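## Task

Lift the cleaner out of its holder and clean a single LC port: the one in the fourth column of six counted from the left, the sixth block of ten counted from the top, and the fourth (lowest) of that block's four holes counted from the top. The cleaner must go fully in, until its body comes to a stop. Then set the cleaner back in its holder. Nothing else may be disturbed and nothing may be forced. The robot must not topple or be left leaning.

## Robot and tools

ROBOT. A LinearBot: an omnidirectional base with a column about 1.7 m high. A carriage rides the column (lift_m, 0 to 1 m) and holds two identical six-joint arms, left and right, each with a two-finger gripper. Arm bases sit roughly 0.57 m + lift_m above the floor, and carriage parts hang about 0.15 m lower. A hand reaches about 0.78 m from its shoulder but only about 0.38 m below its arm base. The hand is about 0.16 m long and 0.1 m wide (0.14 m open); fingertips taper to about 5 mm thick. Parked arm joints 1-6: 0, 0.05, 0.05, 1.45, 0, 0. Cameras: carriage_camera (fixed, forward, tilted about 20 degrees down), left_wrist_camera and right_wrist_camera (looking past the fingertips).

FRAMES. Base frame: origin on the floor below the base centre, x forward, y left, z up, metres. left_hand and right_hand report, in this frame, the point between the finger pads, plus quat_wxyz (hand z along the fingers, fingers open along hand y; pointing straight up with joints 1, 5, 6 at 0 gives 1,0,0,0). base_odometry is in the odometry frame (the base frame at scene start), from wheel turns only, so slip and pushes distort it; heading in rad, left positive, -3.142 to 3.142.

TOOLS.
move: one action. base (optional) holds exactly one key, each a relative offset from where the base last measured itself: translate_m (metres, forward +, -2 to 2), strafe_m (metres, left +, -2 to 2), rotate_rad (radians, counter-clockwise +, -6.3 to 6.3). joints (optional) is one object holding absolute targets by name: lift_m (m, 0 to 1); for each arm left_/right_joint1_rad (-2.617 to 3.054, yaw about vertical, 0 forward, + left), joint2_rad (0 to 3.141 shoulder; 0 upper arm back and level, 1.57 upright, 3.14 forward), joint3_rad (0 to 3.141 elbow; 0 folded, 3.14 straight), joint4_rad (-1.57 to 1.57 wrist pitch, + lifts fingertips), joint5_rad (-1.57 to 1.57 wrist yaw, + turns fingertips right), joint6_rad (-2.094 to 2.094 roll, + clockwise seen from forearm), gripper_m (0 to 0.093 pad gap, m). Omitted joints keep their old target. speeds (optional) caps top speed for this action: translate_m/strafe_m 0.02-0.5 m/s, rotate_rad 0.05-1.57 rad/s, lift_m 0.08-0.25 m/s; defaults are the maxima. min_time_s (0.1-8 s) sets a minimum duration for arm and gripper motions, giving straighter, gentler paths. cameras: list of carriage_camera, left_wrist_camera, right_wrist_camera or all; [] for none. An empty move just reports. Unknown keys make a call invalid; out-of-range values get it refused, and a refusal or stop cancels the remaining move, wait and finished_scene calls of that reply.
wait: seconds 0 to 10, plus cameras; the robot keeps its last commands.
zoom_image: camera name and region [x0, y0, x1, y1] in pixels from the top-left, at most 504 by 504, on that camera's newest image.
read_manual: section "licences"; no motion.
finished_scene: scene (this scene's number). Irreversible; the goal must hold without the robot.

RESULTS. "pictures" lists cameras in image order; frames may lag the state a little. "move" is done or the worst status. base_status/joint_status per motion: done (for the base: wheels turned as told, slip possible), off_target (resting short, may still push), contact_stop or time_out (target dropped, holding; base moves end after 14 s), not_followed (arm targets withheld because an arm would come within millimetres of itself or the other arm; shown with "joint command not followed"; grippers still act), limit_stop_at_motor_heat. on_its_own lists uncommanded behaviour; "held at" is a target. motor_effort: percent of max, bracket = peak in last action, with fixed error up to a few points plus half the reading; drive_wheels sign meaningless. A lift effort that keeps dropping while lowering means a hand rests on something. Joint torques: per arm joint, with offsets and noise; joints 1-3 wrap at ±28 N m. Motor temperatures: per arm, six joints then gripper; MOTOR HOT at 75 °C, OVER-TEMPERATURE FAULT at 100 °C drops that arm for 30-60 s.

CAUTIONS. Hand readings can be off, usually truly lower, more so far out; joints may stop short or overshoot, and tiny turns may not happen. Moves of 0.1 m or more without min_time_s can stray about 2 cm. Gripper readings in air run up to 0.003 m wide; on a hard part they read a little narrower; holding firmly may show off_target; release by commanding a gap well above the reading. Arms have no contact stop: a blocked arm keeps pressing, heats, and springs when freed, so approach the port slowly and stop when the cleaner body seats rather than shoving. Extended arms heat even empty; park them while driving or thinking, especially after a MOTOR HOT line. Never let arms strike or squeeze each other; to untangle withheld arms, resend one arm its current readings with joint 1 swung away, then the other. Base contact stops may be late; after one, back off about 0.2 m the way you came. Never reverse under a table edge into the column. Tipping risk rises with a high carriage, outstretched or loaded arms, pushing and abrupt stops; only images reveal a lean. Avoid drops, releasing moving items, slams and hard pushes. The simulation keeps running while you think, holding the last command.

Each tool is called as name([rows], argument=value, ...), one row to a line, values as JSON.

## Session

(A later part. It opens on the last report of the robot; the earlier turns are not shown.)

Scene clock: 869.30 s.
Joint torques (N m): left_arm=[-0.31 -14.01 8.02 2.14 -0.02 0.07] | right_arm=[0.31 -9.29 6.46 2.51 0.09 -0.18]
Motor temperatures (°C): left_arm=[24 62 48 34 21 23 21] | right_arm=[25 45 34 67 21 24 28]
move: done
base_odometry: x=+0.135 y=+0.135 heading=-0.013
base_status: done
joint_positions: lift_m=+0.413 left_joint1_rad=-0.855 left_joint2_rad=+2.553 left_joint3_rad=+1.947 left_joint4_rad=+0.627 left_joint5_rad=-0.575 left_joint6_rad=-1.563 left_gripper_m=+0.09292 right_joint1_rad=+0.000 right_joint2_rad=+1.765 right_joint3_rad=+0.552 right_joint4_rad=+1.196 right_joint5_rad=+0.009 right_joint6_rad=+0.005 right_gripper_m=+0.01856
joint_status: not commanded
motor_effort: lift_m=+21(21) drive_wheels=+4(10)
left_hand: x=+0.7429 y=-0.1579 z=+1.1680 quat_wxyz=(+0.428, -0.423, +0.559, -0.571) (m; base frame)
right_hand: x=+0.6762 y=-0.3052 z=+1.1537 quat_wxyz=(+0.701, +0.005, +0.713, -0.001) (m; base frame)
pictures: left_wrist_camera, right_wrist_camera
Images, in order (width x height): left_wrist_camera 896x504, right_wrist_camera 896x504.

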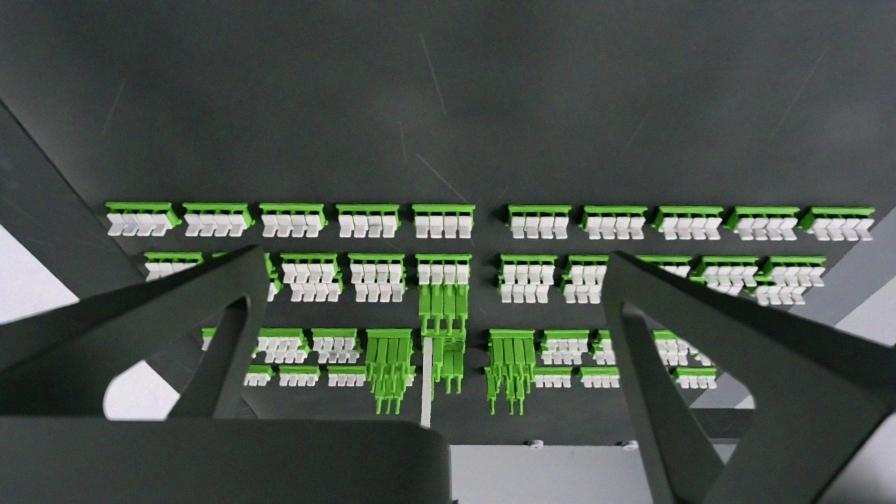

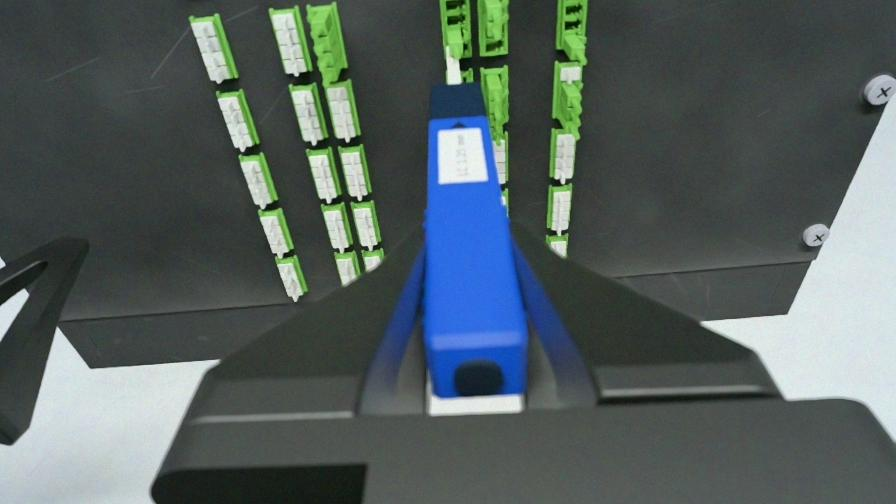

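move(base={"translate_m": -0.005}, speeds={"translate_m": 0.03}, cameras=[])

move(base={"strafe_m": -0.0013}, speeds={"strafe_m": 0.02}, cameras=["left_wrist_camera", "right_wrist_camera"])

zoom_image(camera="left_wrist_camera", region=[390, 300, 450, 360])

zoom_image(camera="right_wrist_camera", region=[430, 0, 500, 70])

Scene clock: 884.07 s.
Joint torques (N m): left_arm=[0.14 -14.09 8.03 2.12 0.02 0.09] | right_arm=[0.38 -9.26 6.43 2.55 0.09 -0.18]
Motor temperatures (°C): left_arm=[24 63 49 35 21 23 21] | right_arm=[25 45 33 67 21 24 28]
move: done
base_odometry: x=+0.130 y=+0.136 heading=-0.013
base_status: done
joint_positions: lift_m=+0.413 left_joint1_rad=-0.858 left_joint2_rad=+2.553 left_joint3_rad=+1.947 left_joint4_rad=+0.627 left_joint5_rad=-0.575 left_joint6_rad=-1.563 left_gripper_m=+0.09292 right_joint1_rad=+0.000 right_joint2_rad=+1.765 right_joint3_rad=+0.552 right_joint4_rad=+1.196 right_joint5_rad=+0.009 right_joint6_rad=+0.005 right_gripper_m=+0.01856
joint_status: not commanded
motor_effort: lift_m=+20(21) drive_wheels=-2(12)
left_hand: x=+0.7413 y=-0.1597 z=+1.1680 quat_wxyz=(+0.427, -0.422, +0.560, -0.571) (m; base frame)
right_hand: x=+0.6762 y=-0.3052 z=+1.1538 quat_wxyz=(+0.701, +0.005, +0.713, -0.001) (m; base frame)
pictures: none
No camera images: "cameras" was empty.

Scene clock: 884.73 s.
Joint torques (N m): left_arm=[0.18 -13.96 8.01 2.13 0.04 0.05] | right_arm=[0.38 -9.33 6.39 2.52 0.11 -0.18]
Motor temperatures (°C): left_arm=[24 63 49 35 21 23 21] | right_arm=[25 45 33 67 21 24 28]
move: done
base_odometry: x=+0.130 y=+0.135 heading=-0.012
base_status: done
joint_positions: lift_m=+0.413 left_joint1_rad=-0.858 left_joint2_rad=+2.553 left_joint3_rad=+1.947 left_joint4_rad=+0.627 left_joint5_rad=-0.575 left_joint6_rad=-1.563 left_gripper_m=+0.09292 right_joint1_rad=+0.000 right_joint2_rad=+1.765 right_joint3_rad=+0.552 right_joint4_rad=+1.196 right_joint5_rad=+0.010 right_joint6_rad=+0.005 right_gripper_m=+0.01856
joint_status: not commanded
motor_effort: lift_m=+21(21) drive_wheels=-4(6)
left_hand: x=+0.7413 y=-0.1597 z=+1.1680 quat_wxyz=(+0.427, -0.422, +0.560, -0.571) (m; base frame)
right_hand: x=+0.6762 y=-0.3058 z=+1.1538 quat_wxyz=(+0.701, +0.005, +0.713, -0.002) (m; base frame)
pictures: left_wrist_camera, right_wrist_camera
Images, in order (width x height): left_wrist_camera 896x504, right_wrist_camera 896x504.

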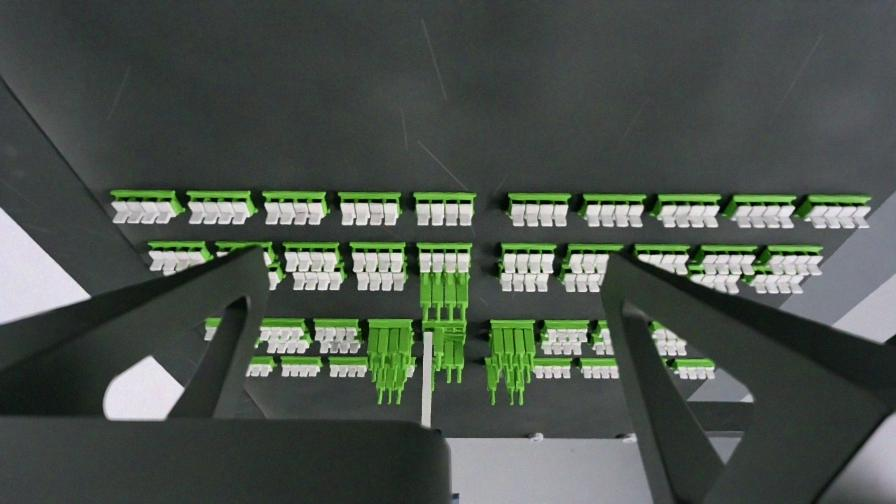

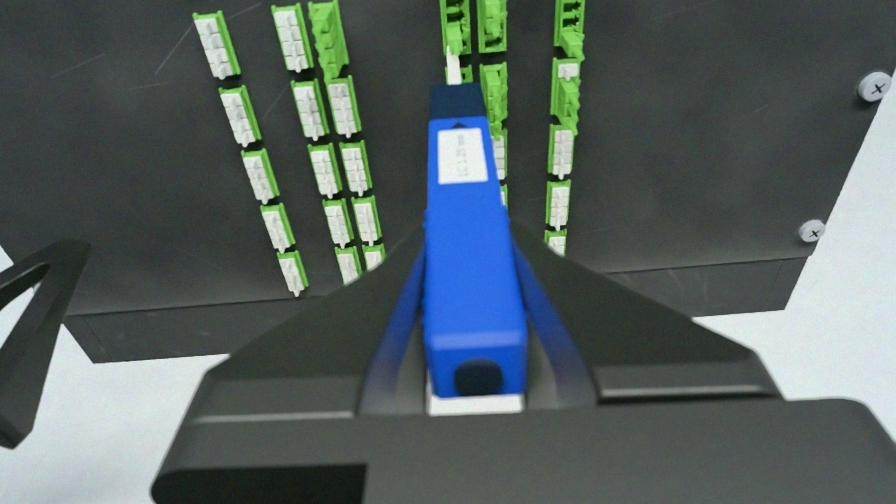

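Scaled by 8.400 from the camera's 896x504 image, which has a finer 1280x720 frame.

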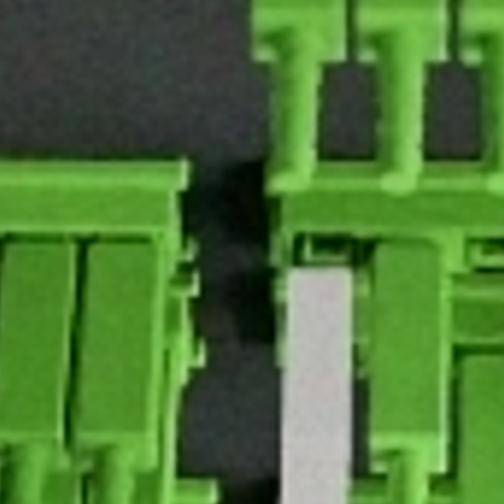

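Scaled by 7.200 from the camera's 896x504 image, which has a finer 1280x720 frame.

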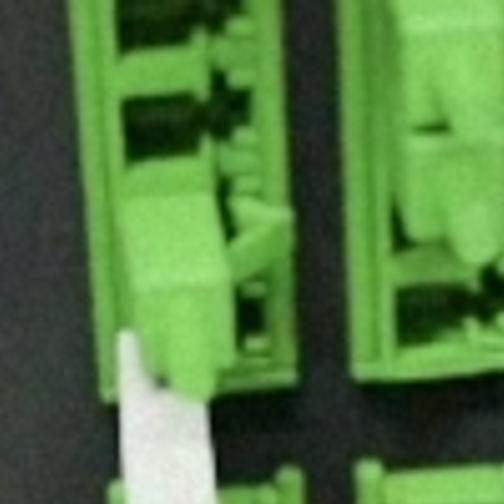

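move(base={"rotate_rad": -0.002}, speeds={"rotate_rad": 0.05}, cameras=["left_wrist_camera", "right_wrist_camera"])

zoom_image(camera="left_wrist_camera", region=[390, 300, 450, 360])

zoom_image(camera="right_wrist_camera", region=[430, 0, 500, 70])

Scene clock: 892.37 s.
Joint torques (N m): left_arm=[0.12 -14.06 8.08 2.17 0.02 0.05] | right_arm=[0.4 -9.35 6.39 2.52 0.09 -0.18]
Motor temperatures (°C): left_arm=[24 63 49 35 21 23 21] | right_arm=[25 45 33 67 21 24 28]
move: done
base_odometry: x=+0.130 y=+0.135 heading=-0.014
base_status: done
joint_positions: lift_m=+0.413 left_joint1_rad=-0.858 left_joint2_rad=+2.553 left_joint3_rad=+1.947 left_joint4_rad=+0.627 left_joint5_rad=-0.575 left_joint6_rad=-1.563 left_gripper_m=+0.09292 right_joint1_rad=+0.000 right_joint2_rad=+1.765 right_joint3_rad=+0.552 right_joint4_rad=+1.196 right_joint5_rad=+0.010 right_joint6_rad=+0.005 right_gripper_m=+0.01856
joint_status: not commanded
motor_effort: lift_m=+20(21) drive_wheels=-5(7)
left_hand: x=+0.7413 y=-0.1597 z=+1.1680 quat_wxyz=(+0.427, -0.422, +0.560, -0.571) (m; base frame)
right_hand: x=+0.6762 y=-0.3058 z=+1.1538 quat_wxyz=(+0.701, +0.005, +0.713, -0.002) (m; base frame)
pictures: left_wrist_camera, right_wrist_camera
Images, in order (width x height): left_wrist_camera 896x504, right_wrist_camera 896x504.

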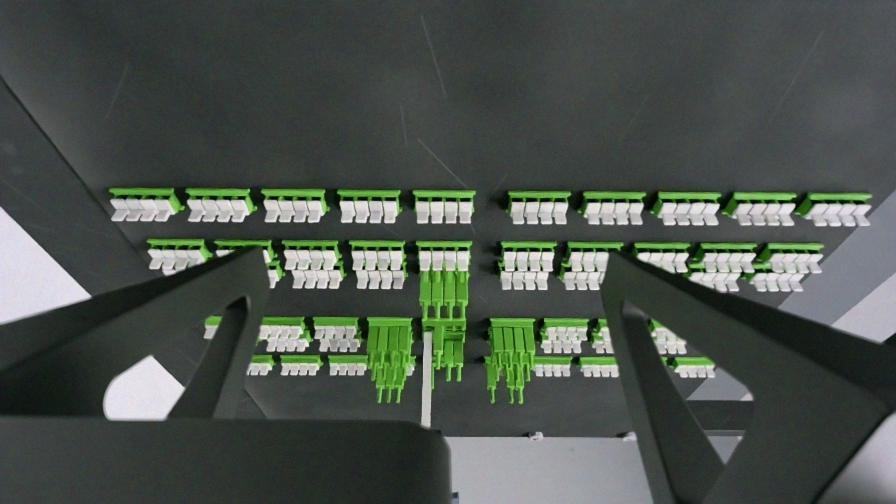

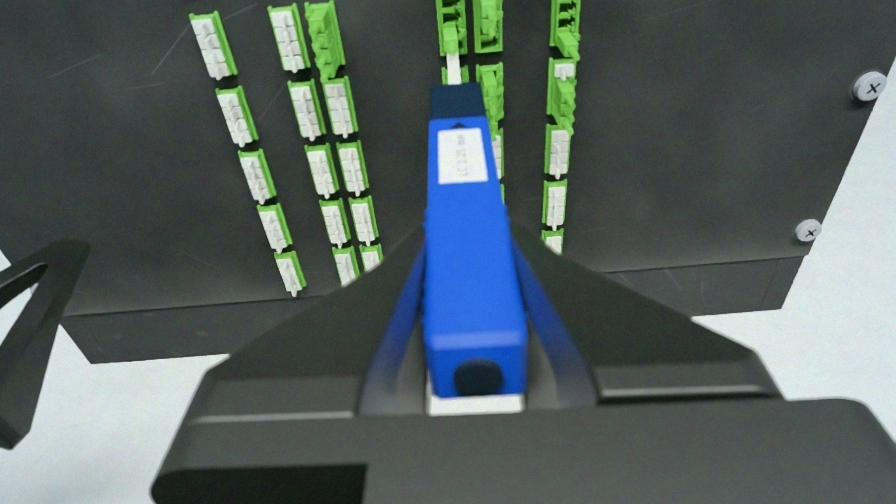

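Scaled by 8.400 from the camera's 896x504 image, which has a finer 1280x720 frame.

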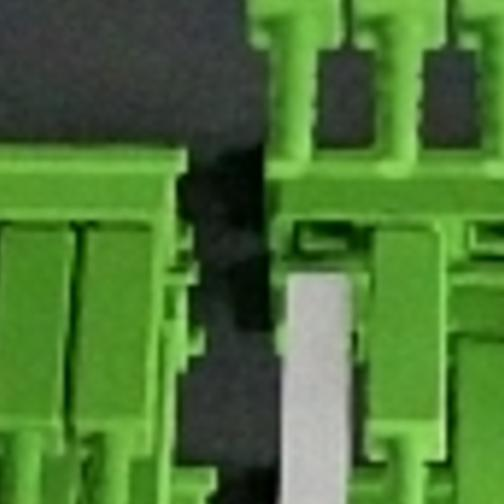

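Scaled by 7.200 from the camera's 896x504 image, which has a finer 1280x720 frame.

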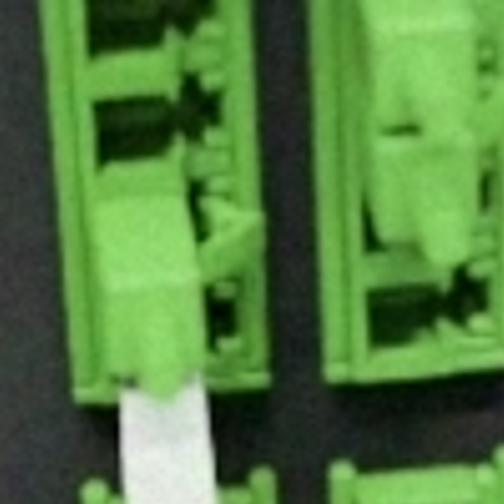

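move(base={"translate_m": 0.005}, speeds={"translate_m": 0.02}, joints={"lift_m": 0.413}, cameras=["left_wrist_camera", "right_wrist_camera"])

zoom_image(camera="left_wrist_camera", region=[390, 300, 450, 360])

zoom_image(camera="right_wrist_camera", region=[430, 0, 500, 70])

Scene clock: 902.53 s.
Joint torques (N m): left_arm=[0.08 -14.06 8.01 2.16 0.02 0.07] | right_arm=[0.36 -9.32 6.46 2.51 0.11 -0.18]
Motor temperatures (°C): left_arm=[24 64 49 35 21 23 21] | right_arm=[25 45 33 67 21 24 28]
move: done
base_odometry: x=+0.135 y=+0.135 heading=-0.013
base_status: done
joint_positions: lift_m=+0.413 left_joint1_rad=-0.858 left_joint2_rad=+2.553 left_joint3_rad=+1.947 left_joint4_rad=+0.627 left_joint5_rad=-0.575 left_joint6_rad=-1.563 left_gripper_m=+0.09292 right_joint1_rad=+0.000 right_joint2_rad=+1.765 right_joint3_rad=+0.552 right_joint4_rad=+1.196 right_joint5_rad=+0.010 right_joint6_rad=+0.005 right_gripper_m=+0.01856
joint_status: all done
motor_effort: lift_m=+23(23) drive_wheels=-5(14)
left_hand: x=+0.7413 y=-0.1597 z=+1.1681 quat_wxyz=(+0.427, -0.422, +0.560, -0.571) (m; base frame)
right_hand: x=+0.6762 y=-0.3058 z=+1.1539 quat_wxyz=(+0.701, +0.005, +0.713, -0.002) (m; base frame)
pictures: left_wrist_camera, right_wrist_camera
Images, in order (width x height): left_wrist_camera 896x504, right_wrist_camera 896x504.

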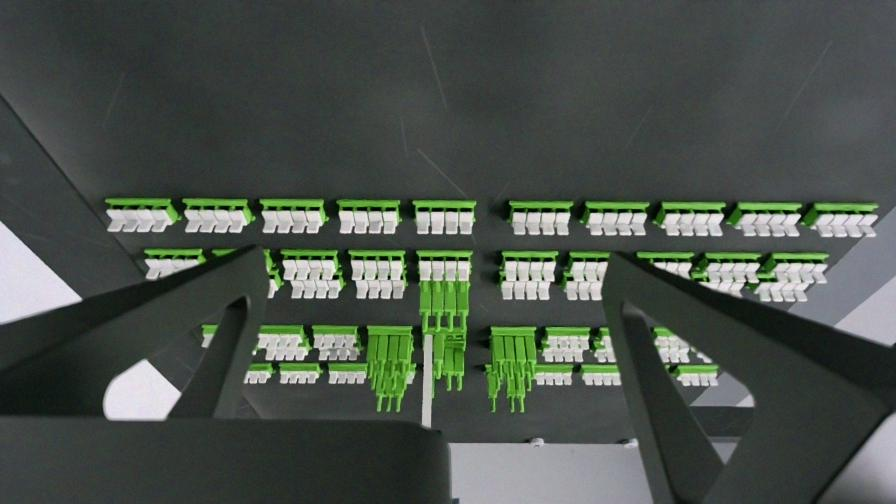

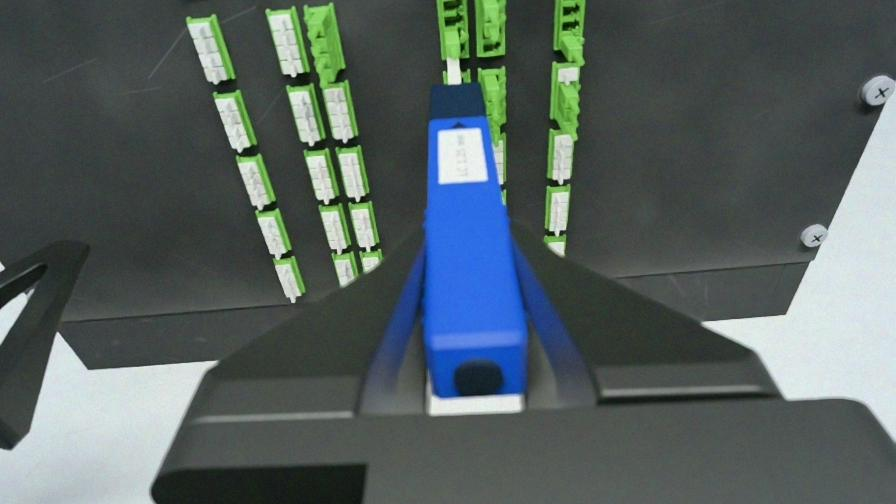

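Scaled by 8.400 from the camera's 896x504 image, which has a finer 1280x720 frame.

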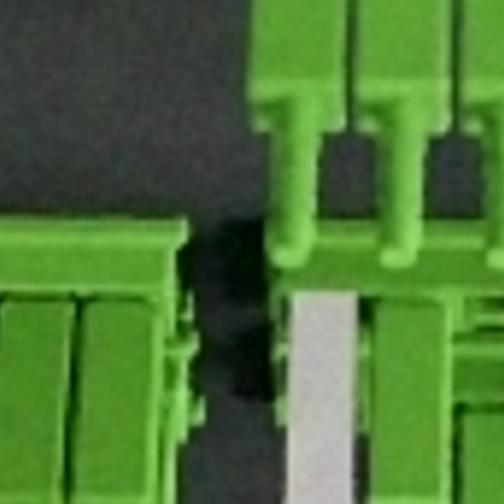

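Scaled by 7.200 from the camera's 896x504 image, which has a finer 1280x720 frame.

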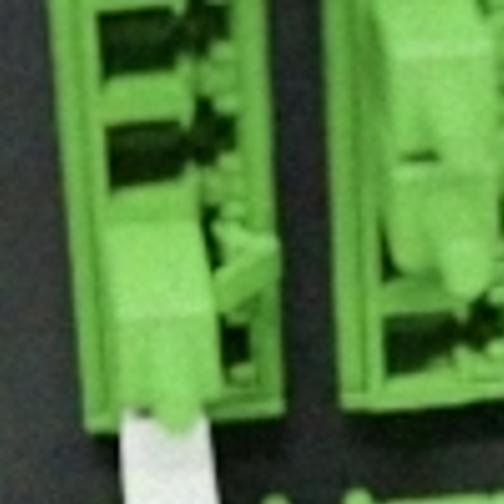

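move(base={"translate_m": 0.005}, speeds={"translate_m": 0.02}, cameras=["left_wrist_camera", "right_wrist_camera"])

zoom_image(camera="left_wrist_camera", region=[390, 310, 450, 370])

zoom_image(camera="right_wrist_camera", region=[430, 0, 500, 70])

Scene clock: 910.37 s.
Joint torques (N m): left_arm=[0.23 -14.19 8.06 2.18 0 0.09] | right_arm=[0.4 -9.33 6.43 2.52 0.1 -0.19]
Motor temperatures (°C): left_arm=[24 64 49 36 21 23 21] | right_arm=[25 45 32 67 21 24 28]
move: done
base_odometry: x=+0.140 y=+0.135 heading=-0.013
base_status: done
joint_positions: lift_m=+0.413 left_joint1_rad=-0.858 left_joint2_rad=+2.553 left_joint3_rad=+1.947 left_joint4_rad=+0.627 left_joint5_rad=-0.575 left_joint6_rad=-1.563 left_gripper_m=+0.09292 right_joint1_rad=+0.000 right_joint2_rad=+1.765 right_joint3_rad=+0.552 right_joint4_rad=+1.196 right_joint5_rad=+0.010 right_joint6_rad=+0.005 right_gripper_m=+0.01856
joint_status: not commanded
motor_effort: lift_m=+22(22) drive_wheels=-5(13)
left_hand: x=+0.7413 y=-0.1597 z=+1.1681 quat_wxyz=(+0.427, -0.422, +0.560, -0.571) (m; base frame)
right_hand: x=+0.6762 y=-0.3058 z=+1.1539 quat_wxyz=(+0.701, +0.005, +0.713, -0.002) (m; base frame)
pictures: left_wrist_camera, right_wrist_camera
Images, in order (width x height): left_wrist_camera 896x504, right_wrist_camera 896x504.

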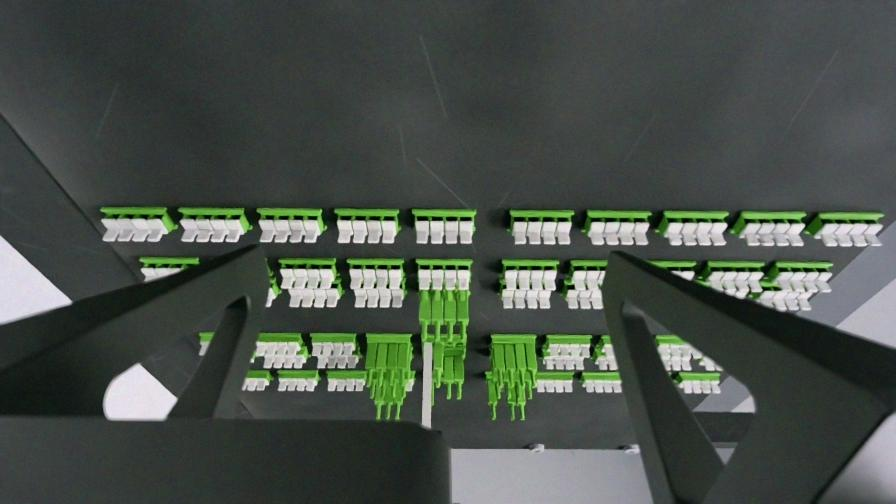

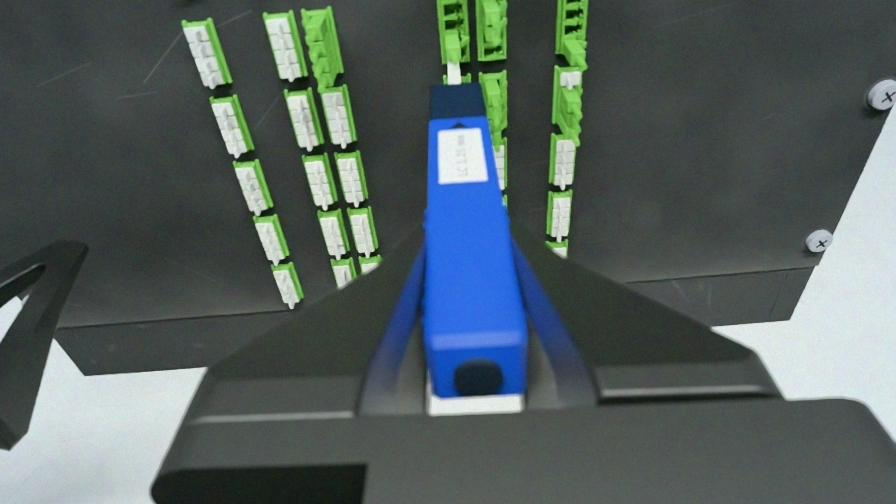

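Scaled by 8.400 from the camera's 896x504 image, which has a finer 1280x720 frame.

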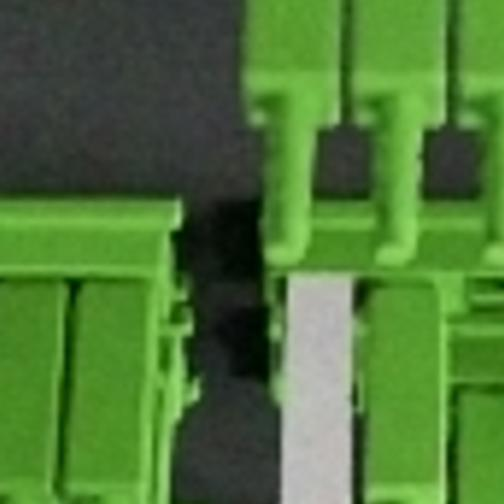

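Scaled by 7.200 from the camera's 896x504 image, which has a finer 1280x720 frame.

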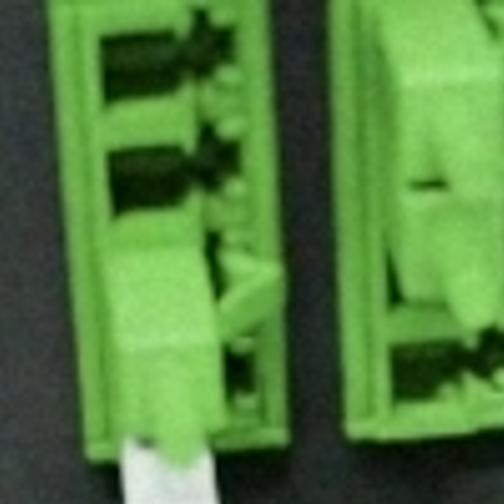

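move(base={"translate_m": 0.006}, speeds={"translate_m": 0.02}, cameras=["left_wrist_camera", "right_wrist_camera"])

zoom_image(camera="left_wrist_camera", region=[380, 310, 480, 440])

zoom_image(camera="right_wrist_camera", region=[420, 0, 510, 120])

Scene clock: 916.83 s.
Joint torques (N m): left_arm=[0.23 -14.09 8.05 2.16 -0.01 0.06] | right_arm=[0.4 -9.33 6.41 2.49 0.11 -0.18]
Motor temperatures (°C): left_arm=[24 64 49 36 21 23 21] | right_arm=[25 45 32 67 21 24 28]
move: done
base_odometry: x=+0.146 y=+0.135 heading=-0.012
base_status: done
joint_positions: lift_m=+0.413 left_joint1_rad=-0.858 left_joint2_rad=+2.553 left_joint3_rad=+1.947 left_joint4_rad=+0.627 left_joint5_rad=-0.575 left_joint6_rad=-1.563 left_gripper_m=+0.09292 right_joint1_rad=+0.000 right_joint2_rad=+1.765 right_joint3_rad=+0.552 right_joint4_rad=+1.196 right_joint5_rad=+0.011 right_joint6_rad=+0.005 right_gripper_m=+0.01856
joint_status: not commanded
motor_effort: lift_m=+23(23) drive_wheels=-5(11)
left_hand: x=+0.7413 y=-0.1596 z=+1.1681 quat_wxyz=(+0.427, -0.422, +0.560, -0.571) (m; base frame)
right_hand: x=+0.6762 y=-0.3060 z=+1.1539 quat_wxyz=(+0.701, +0.006, +0.713, -0.002) (m; base frame)
pictures: left_wrist_camera, right_wrist_camera
Images, in order (width x height): left_wrist_camera 896x504, right_wrist_camera 896x504.

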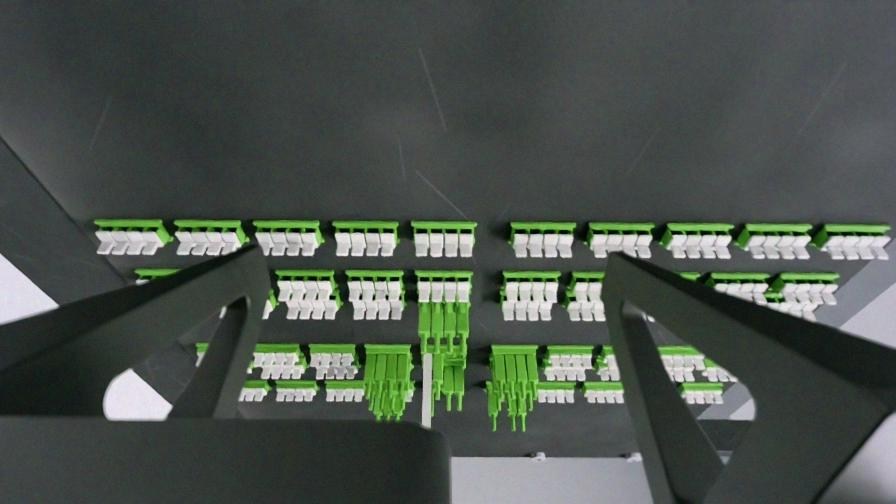

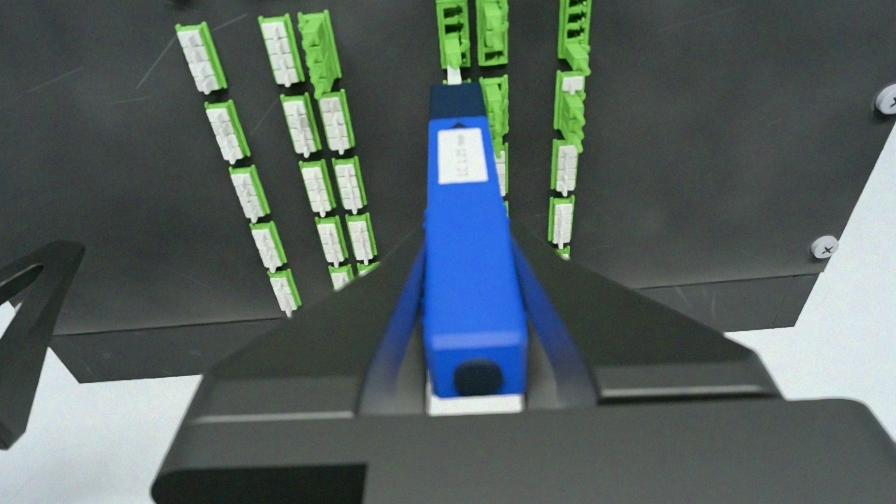

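Scaled by 3.877 from the camera's 896x504 image, which has a finer 1280x720 frame.

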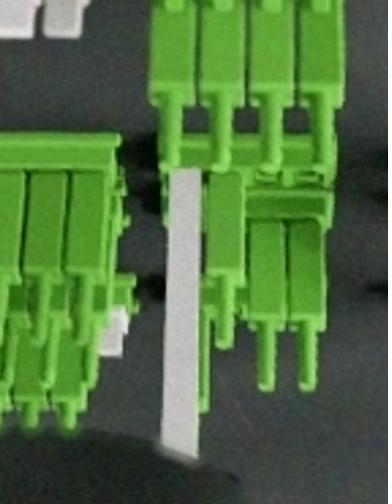

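Scaled by 4.200 from the camera's 896x504 image, which has a finer 1280x720 frame.

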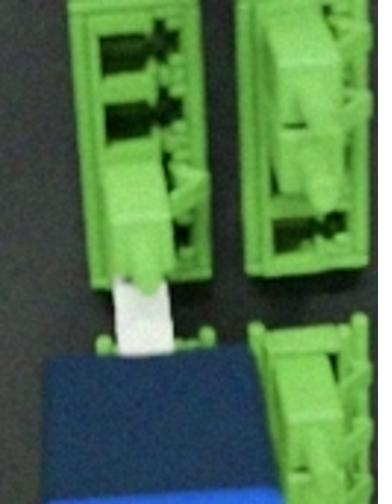

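move(base={"rotate_rad": -0.001}, speeds={"rotate_rad": 0.05}, cameras=[])

move(base={"translate_m": 0.006}, speeds={"translate_m": 0.02}, cameras=["left_wrist_camera", "right_wrist_camera"])

zoom_image(camera="left_wrist_camera", region=[380, 310, 480, 440])

zoom_image(camera="right_wrist_camera", region=[420, 0, 510, 120])

Scene clock: 923.87 s.
Joint torques (N m): left_arm=[0.14 -13.97 7.99 2.17 0.03 0.06] | right_arm=[0.4 -9.33 6.43 2.52 0.07 -0.18]
Motor temperatures (°C): left_arm=[24 65 49 36 21 23 21] | right_arm=[25 45 32 67 21 24 28]
move: done
base_odometry: x=+0.146 y=+0.135 heading=-0.012
base_status: done
joint_positions: lift_m=+0.413 left_joint1_rad=-0.858 left_joint2_rad=+2.553 left_joint3_rad=+1.947 left_joint4_rad=+0.627 left_joint5_rad=-0.575 left_joint6_rad=-1.563 left_gripper_m=+0.09292 right_joint1_rad=+0.000 right_joint2_rad=+1.765 right_joint3_rad=+0.552 right_joint4_rad=+1.196 right_joint5_rad=+0.011 right_joint6_rad=+0.005 right_gripper_m=+0.01856
joint_status: not commanded
motor_effort: lift_m=+22(22) drive_wheels=-5(6)
left_hand: x=+0.7413 y=-0.1596 z=+1.1681 quat_wxyz=(+0.427, -0.422, +0.560, -0.571) (m; base frame)
right_hand: x=+0.6762 y=-0.3060 z=+1.1539 quat_wxyz=(+0.701, +0.006, +0.713, -0.002) (m; base frame)
pictures: none
No camera images: "cameras" was empty.

Scene clock: 924.67 s.
Joint torques (N m): left_arm=[0.09 -14.05 8.03 2.17 0.01 0.05] | right_arm=[0.39 -9.28 6.28 2.5 0.09 -0.18]
Motor temperatures (°C): left_arm=[24 65 49 36 21 23 21] | right_arm=[25 45 32 67 21 24 28]
move: done
base_odometry: x=+0.152 y=+0.135 heading=-0.012
base_status: done
joint_positions: lift_m=+0.413 left_joint1_rad=-0.858 left_joint2_rad=+2.553 left_joint3_rad=+1.947 left_joint4_rad=+0.627 left_joint5_rad=-0.575 left_joint6_rad=-1.563 left_gripper_m=+0.09292 right_joint1_rad=+0.000 right_joint2_rad=+1.765 right_joint3_rad=+0.552 right_joint4_rad=+1.196 right_joint5_rad=+0.012 right_joint6_rad=+0.005 right_gripper_m=+0.01856
joint_status: not commanded
motor_effort: lift_m=+22(22) drive_wheels=+6(12)
left_hand: x=+0.7415 y=-0.1594 z=+1.1681 quat_wxyz=(+0.427, -0.422, +0.560, -0.571) (m; base frame)
right_hand: x=+0.6762 y=-0.3062 z=+1.1539 quat_wxyz=(+0.701, +0.006, +0.713, -0.003) (m; base frame)
pictures: left_wrist_camera, right_wrist_camera
Images, in order (width x height): left_wrist_camera 896x504, right_wrist_camera 896x504.

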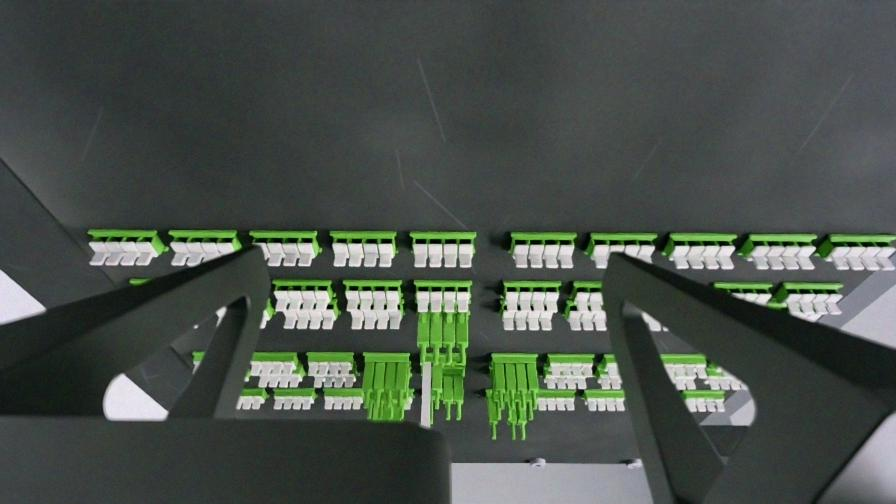

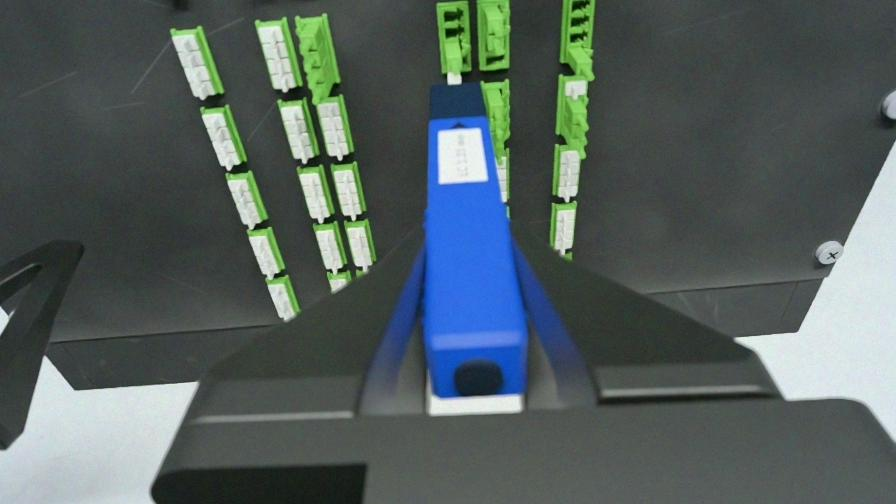

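Scaled by 3.877 from the camera's 896x504 image, which has a finer 1280x720 frame.

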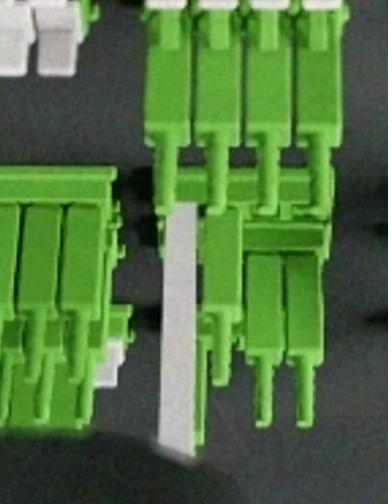

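Scaled by 4.200 from the camera's 896x504 image, which has a finer 1280x720 frame.

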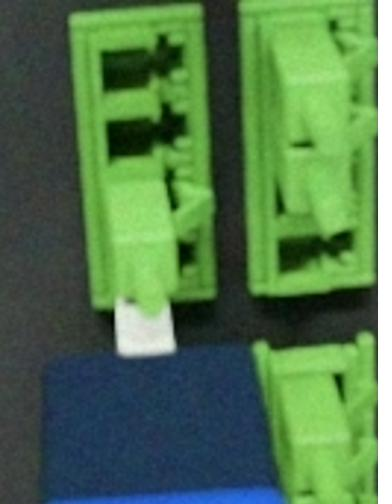

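move(base={"translate_m": 0.004}, speeds={"translate_m": 0.02}, cameras=["left_wrist_camera", "right_wrist_camera"])

zoom_image(camera="left_wrist_camera", region=[380, 330, 480, 440])

zoom_image(camera="right_wrist_camera", region=[420, 0, 510, 120])

Scene clock: 941.57 s.
Joint torques (N m): left_arm=[0.17 -14.09 8.01 2.15 0.02 0.06] | right_arm=[0.4 -9.29 6.82 2.5 0.05 -0.17]
Motor temperatures (°C): left_arm=[24 65 50 36 21 23 21] | right_arm=[25 45 32 68 21 24 28]
move: done
base_odometry: x=+0.156 y=+0.135 heading=-0.011
base_status: done
joint_positions: lift_m=+0.413 left_joint1_rad=-0.858 left_joint2_rad=+2.553 left_joint3_rad=+1.947 left_joint4_rad=+0.627 left_joint5_rad=-0.575 left_joint6_rad=-1.563 left_gripper_m=+0.09292 right_joint1_rad=+0.000 right_joint2_rad=+1.765 right_joint3_rad=+0.547 right_joint4_rad=+1.201 right_joint5_rad=+0.014 right_joint6_rad=+0.005 right_gripper_m=+0.01856
joint_status: not commanded
motor_effort: lift_m=+22(22) drive_wheels=+5(13)
left_hand: x=+0.7415 y=-0.1594 z=+1.1680 quat_wxyz=(+0.427, -0.422, +0.560, -0.571) (m; base frame)
right_hand: x=+0.6752 y=-0.3065 z=+1.1532 quat_wxyz=(+0.701, +0.007, +0.713, -0.003) (m; base frame)
pictures: left_wrist_camera, right_wrist_camera
Images, in order (width x height): left_wrist_camera 896x504, right_wrist_camera 896x504.

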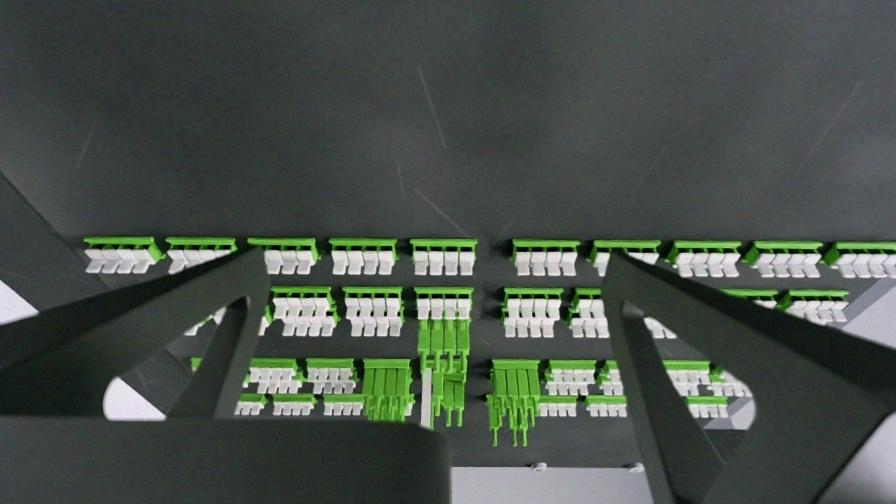

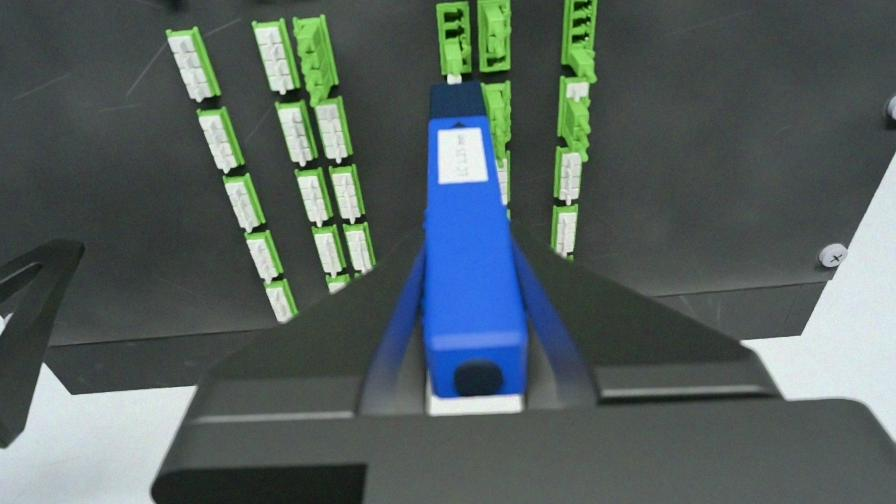

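Scaled by 4.582 from the camera's 896x504 image, which has a finer 1280x720 frame.

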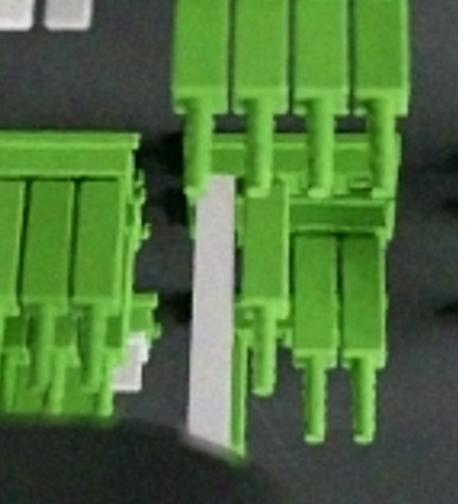

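Scaled by 4.200 from the camera's 896x504 image, which has a finer 1280x720 frame.

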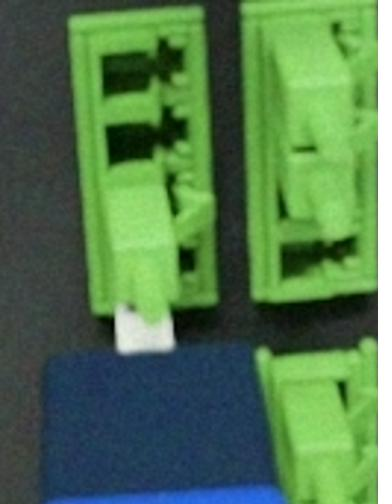

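move(base={"rotate_rad": -0.002}, speeds={"rotate_rad": 0.05}, cameras=[])

move(base={"translate_m": 0.004}, speeds={"translate_m": 0.02}, cameras=["left_wrist_camera", "right_wrist_camera"])

zoom_image(camera="left_wrist_camera", region=[380, 330, 480, 440])

zoom_image(camera="right_wrist_camera", region=[420, 0, 510, 120])

Scene clock: 952.67 s.
Joint torques (N m): left_arm=[0.16 -14.02 7.99 2.16 0 0.06] | right_arm=[0.38 -9.29 6.86 2.47 0.06 -0.17]
Motor temperatures (°C): left_arm=[24 66 50 37 21 23 21] | right_arm=[25 45 33 69 21 24 28]
move: done
base_odometry: x=+0.156 y=+0.135 heading=-0.013
base_status: done
joint_positions: lift_m=+0.413 left_joint1_rad=-0.858 left_joint2_rad=+2.553 left_joint3_rad=+1.947 left_joint4_rad=+0.627 left_joint5_rad=-0.575 left_joint6_rad=-1.563 left_gripper_m=+0.09292 right_joint1_rad=+0.000 right_joint2_rad=+1.765 right_joint3_rad=+0.547 right_joint4_rad=+1.201 right_joint5_rad=+0.014 right_joint6_rad=+0.005 right_gripper_m=+0.01856
joint_status: not commanded
motor_effort: lift_m=+22(22) drive_wheels=+6(7)
left_hand: x=+0.7415 y=-0.1594 z=+1.1680 quat_wxyz=(+0.427, -0.422, +0.560, -0.571) (m; base frame)
right_hand: x=+0.6752 y=-0.3065 z=+1.1532 quat_wxyz=(+0.701, +0.007, +0.713, -0.003) (m; base frame)
pictures: none
No camera images: "cameras" was empty.

Scene clock: 953.23 s.
Joint torques (N m): left_arm=[0.06 -14.05 7.99 2.15 -0.02 0.07] | right_arm=[0.39 -9.16 8.05 2.33 0.05 -0.18]
Motor temperatures (°C): left_arm=[24 66 50 37 21 23 21] | right_arm=[25 45 33 69 21 24 28]
move: done
base_odometry: x=+0.160 y=+0.136 heading=-0.012
base_status: done
joint_positions: lift_m=+0.413 left_joint1_rad=-0.858 left_joint2_rad=+2.553 left_joint3_rad=+1.947 left_joint4_rad=+0.627 left_joint5_rad=-0.575 left_joint6_rad=-1.563 left_gripper_m=+0.09292 right_joint1_rad=+0.000 right_joint2_rad=+1.764 right_joint3_rad=+0.534 right_joint4_rad=+1.215 right_joint5_rad=+0.014 right_joint6_rad=+0.005 right_gripper_m=+0.01856
joint_status: not commanded
motor_effort: lift_m=+22(23) drive_wheels=+7(12)
left_hand: x=+0.7415 y=-0.1594 z=+1.1680 quat_wxyz=(+0.427, -0.422, +0.560, -0.571) (m; base frame)
right_hand: x=+0.6725 y=-0.3065 z=+1.1521 quat_wxyz=(+0.702, +0.007, +0.712, -0.003) (m; base frame)
pictures: left_wrist_camera, right_wrist_camera
Images, in order (width x height): left_wrist_camera 896x504, right_wrist_camera 896x504.

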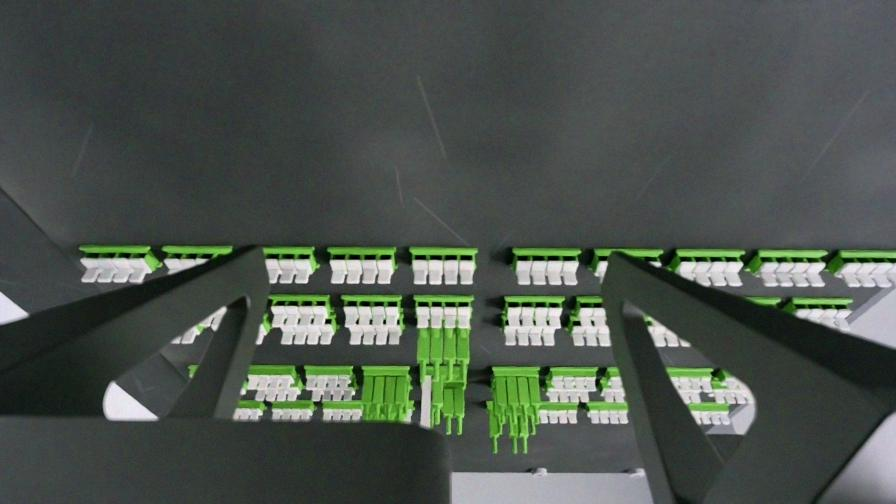

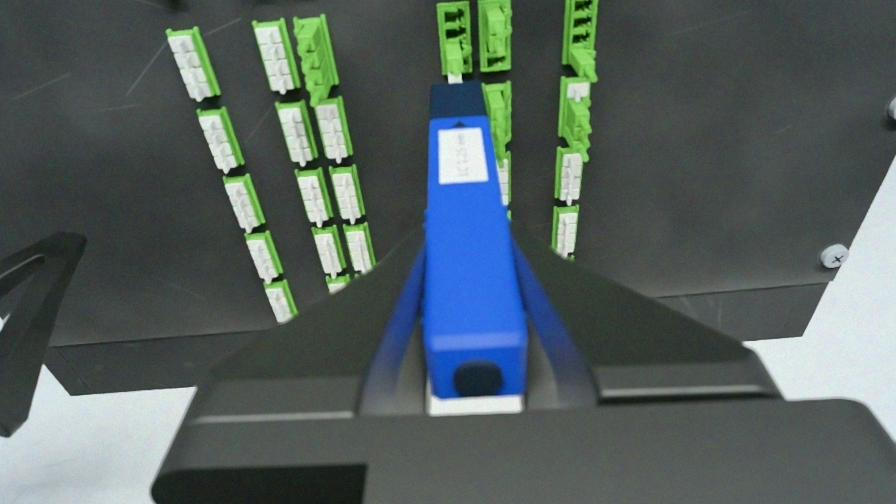

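Scaled by 4.582 from the camera's 896x504 image, which has a finer 1280x720 frame.

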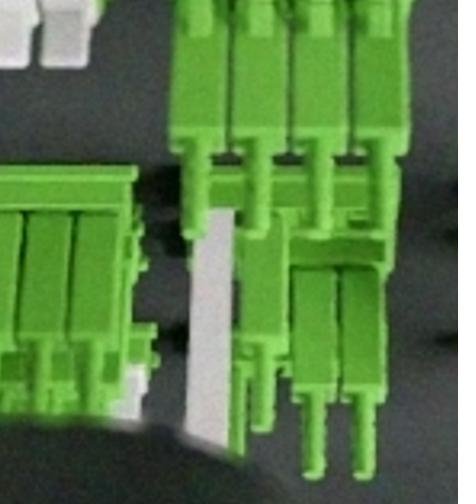

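Scaled by 4.200 from the camera's 896x504 image, which has a finer 1280x720 frame.

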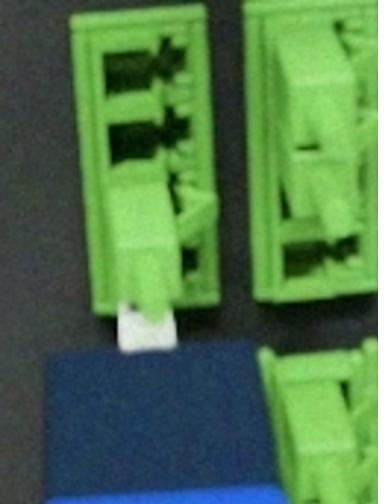

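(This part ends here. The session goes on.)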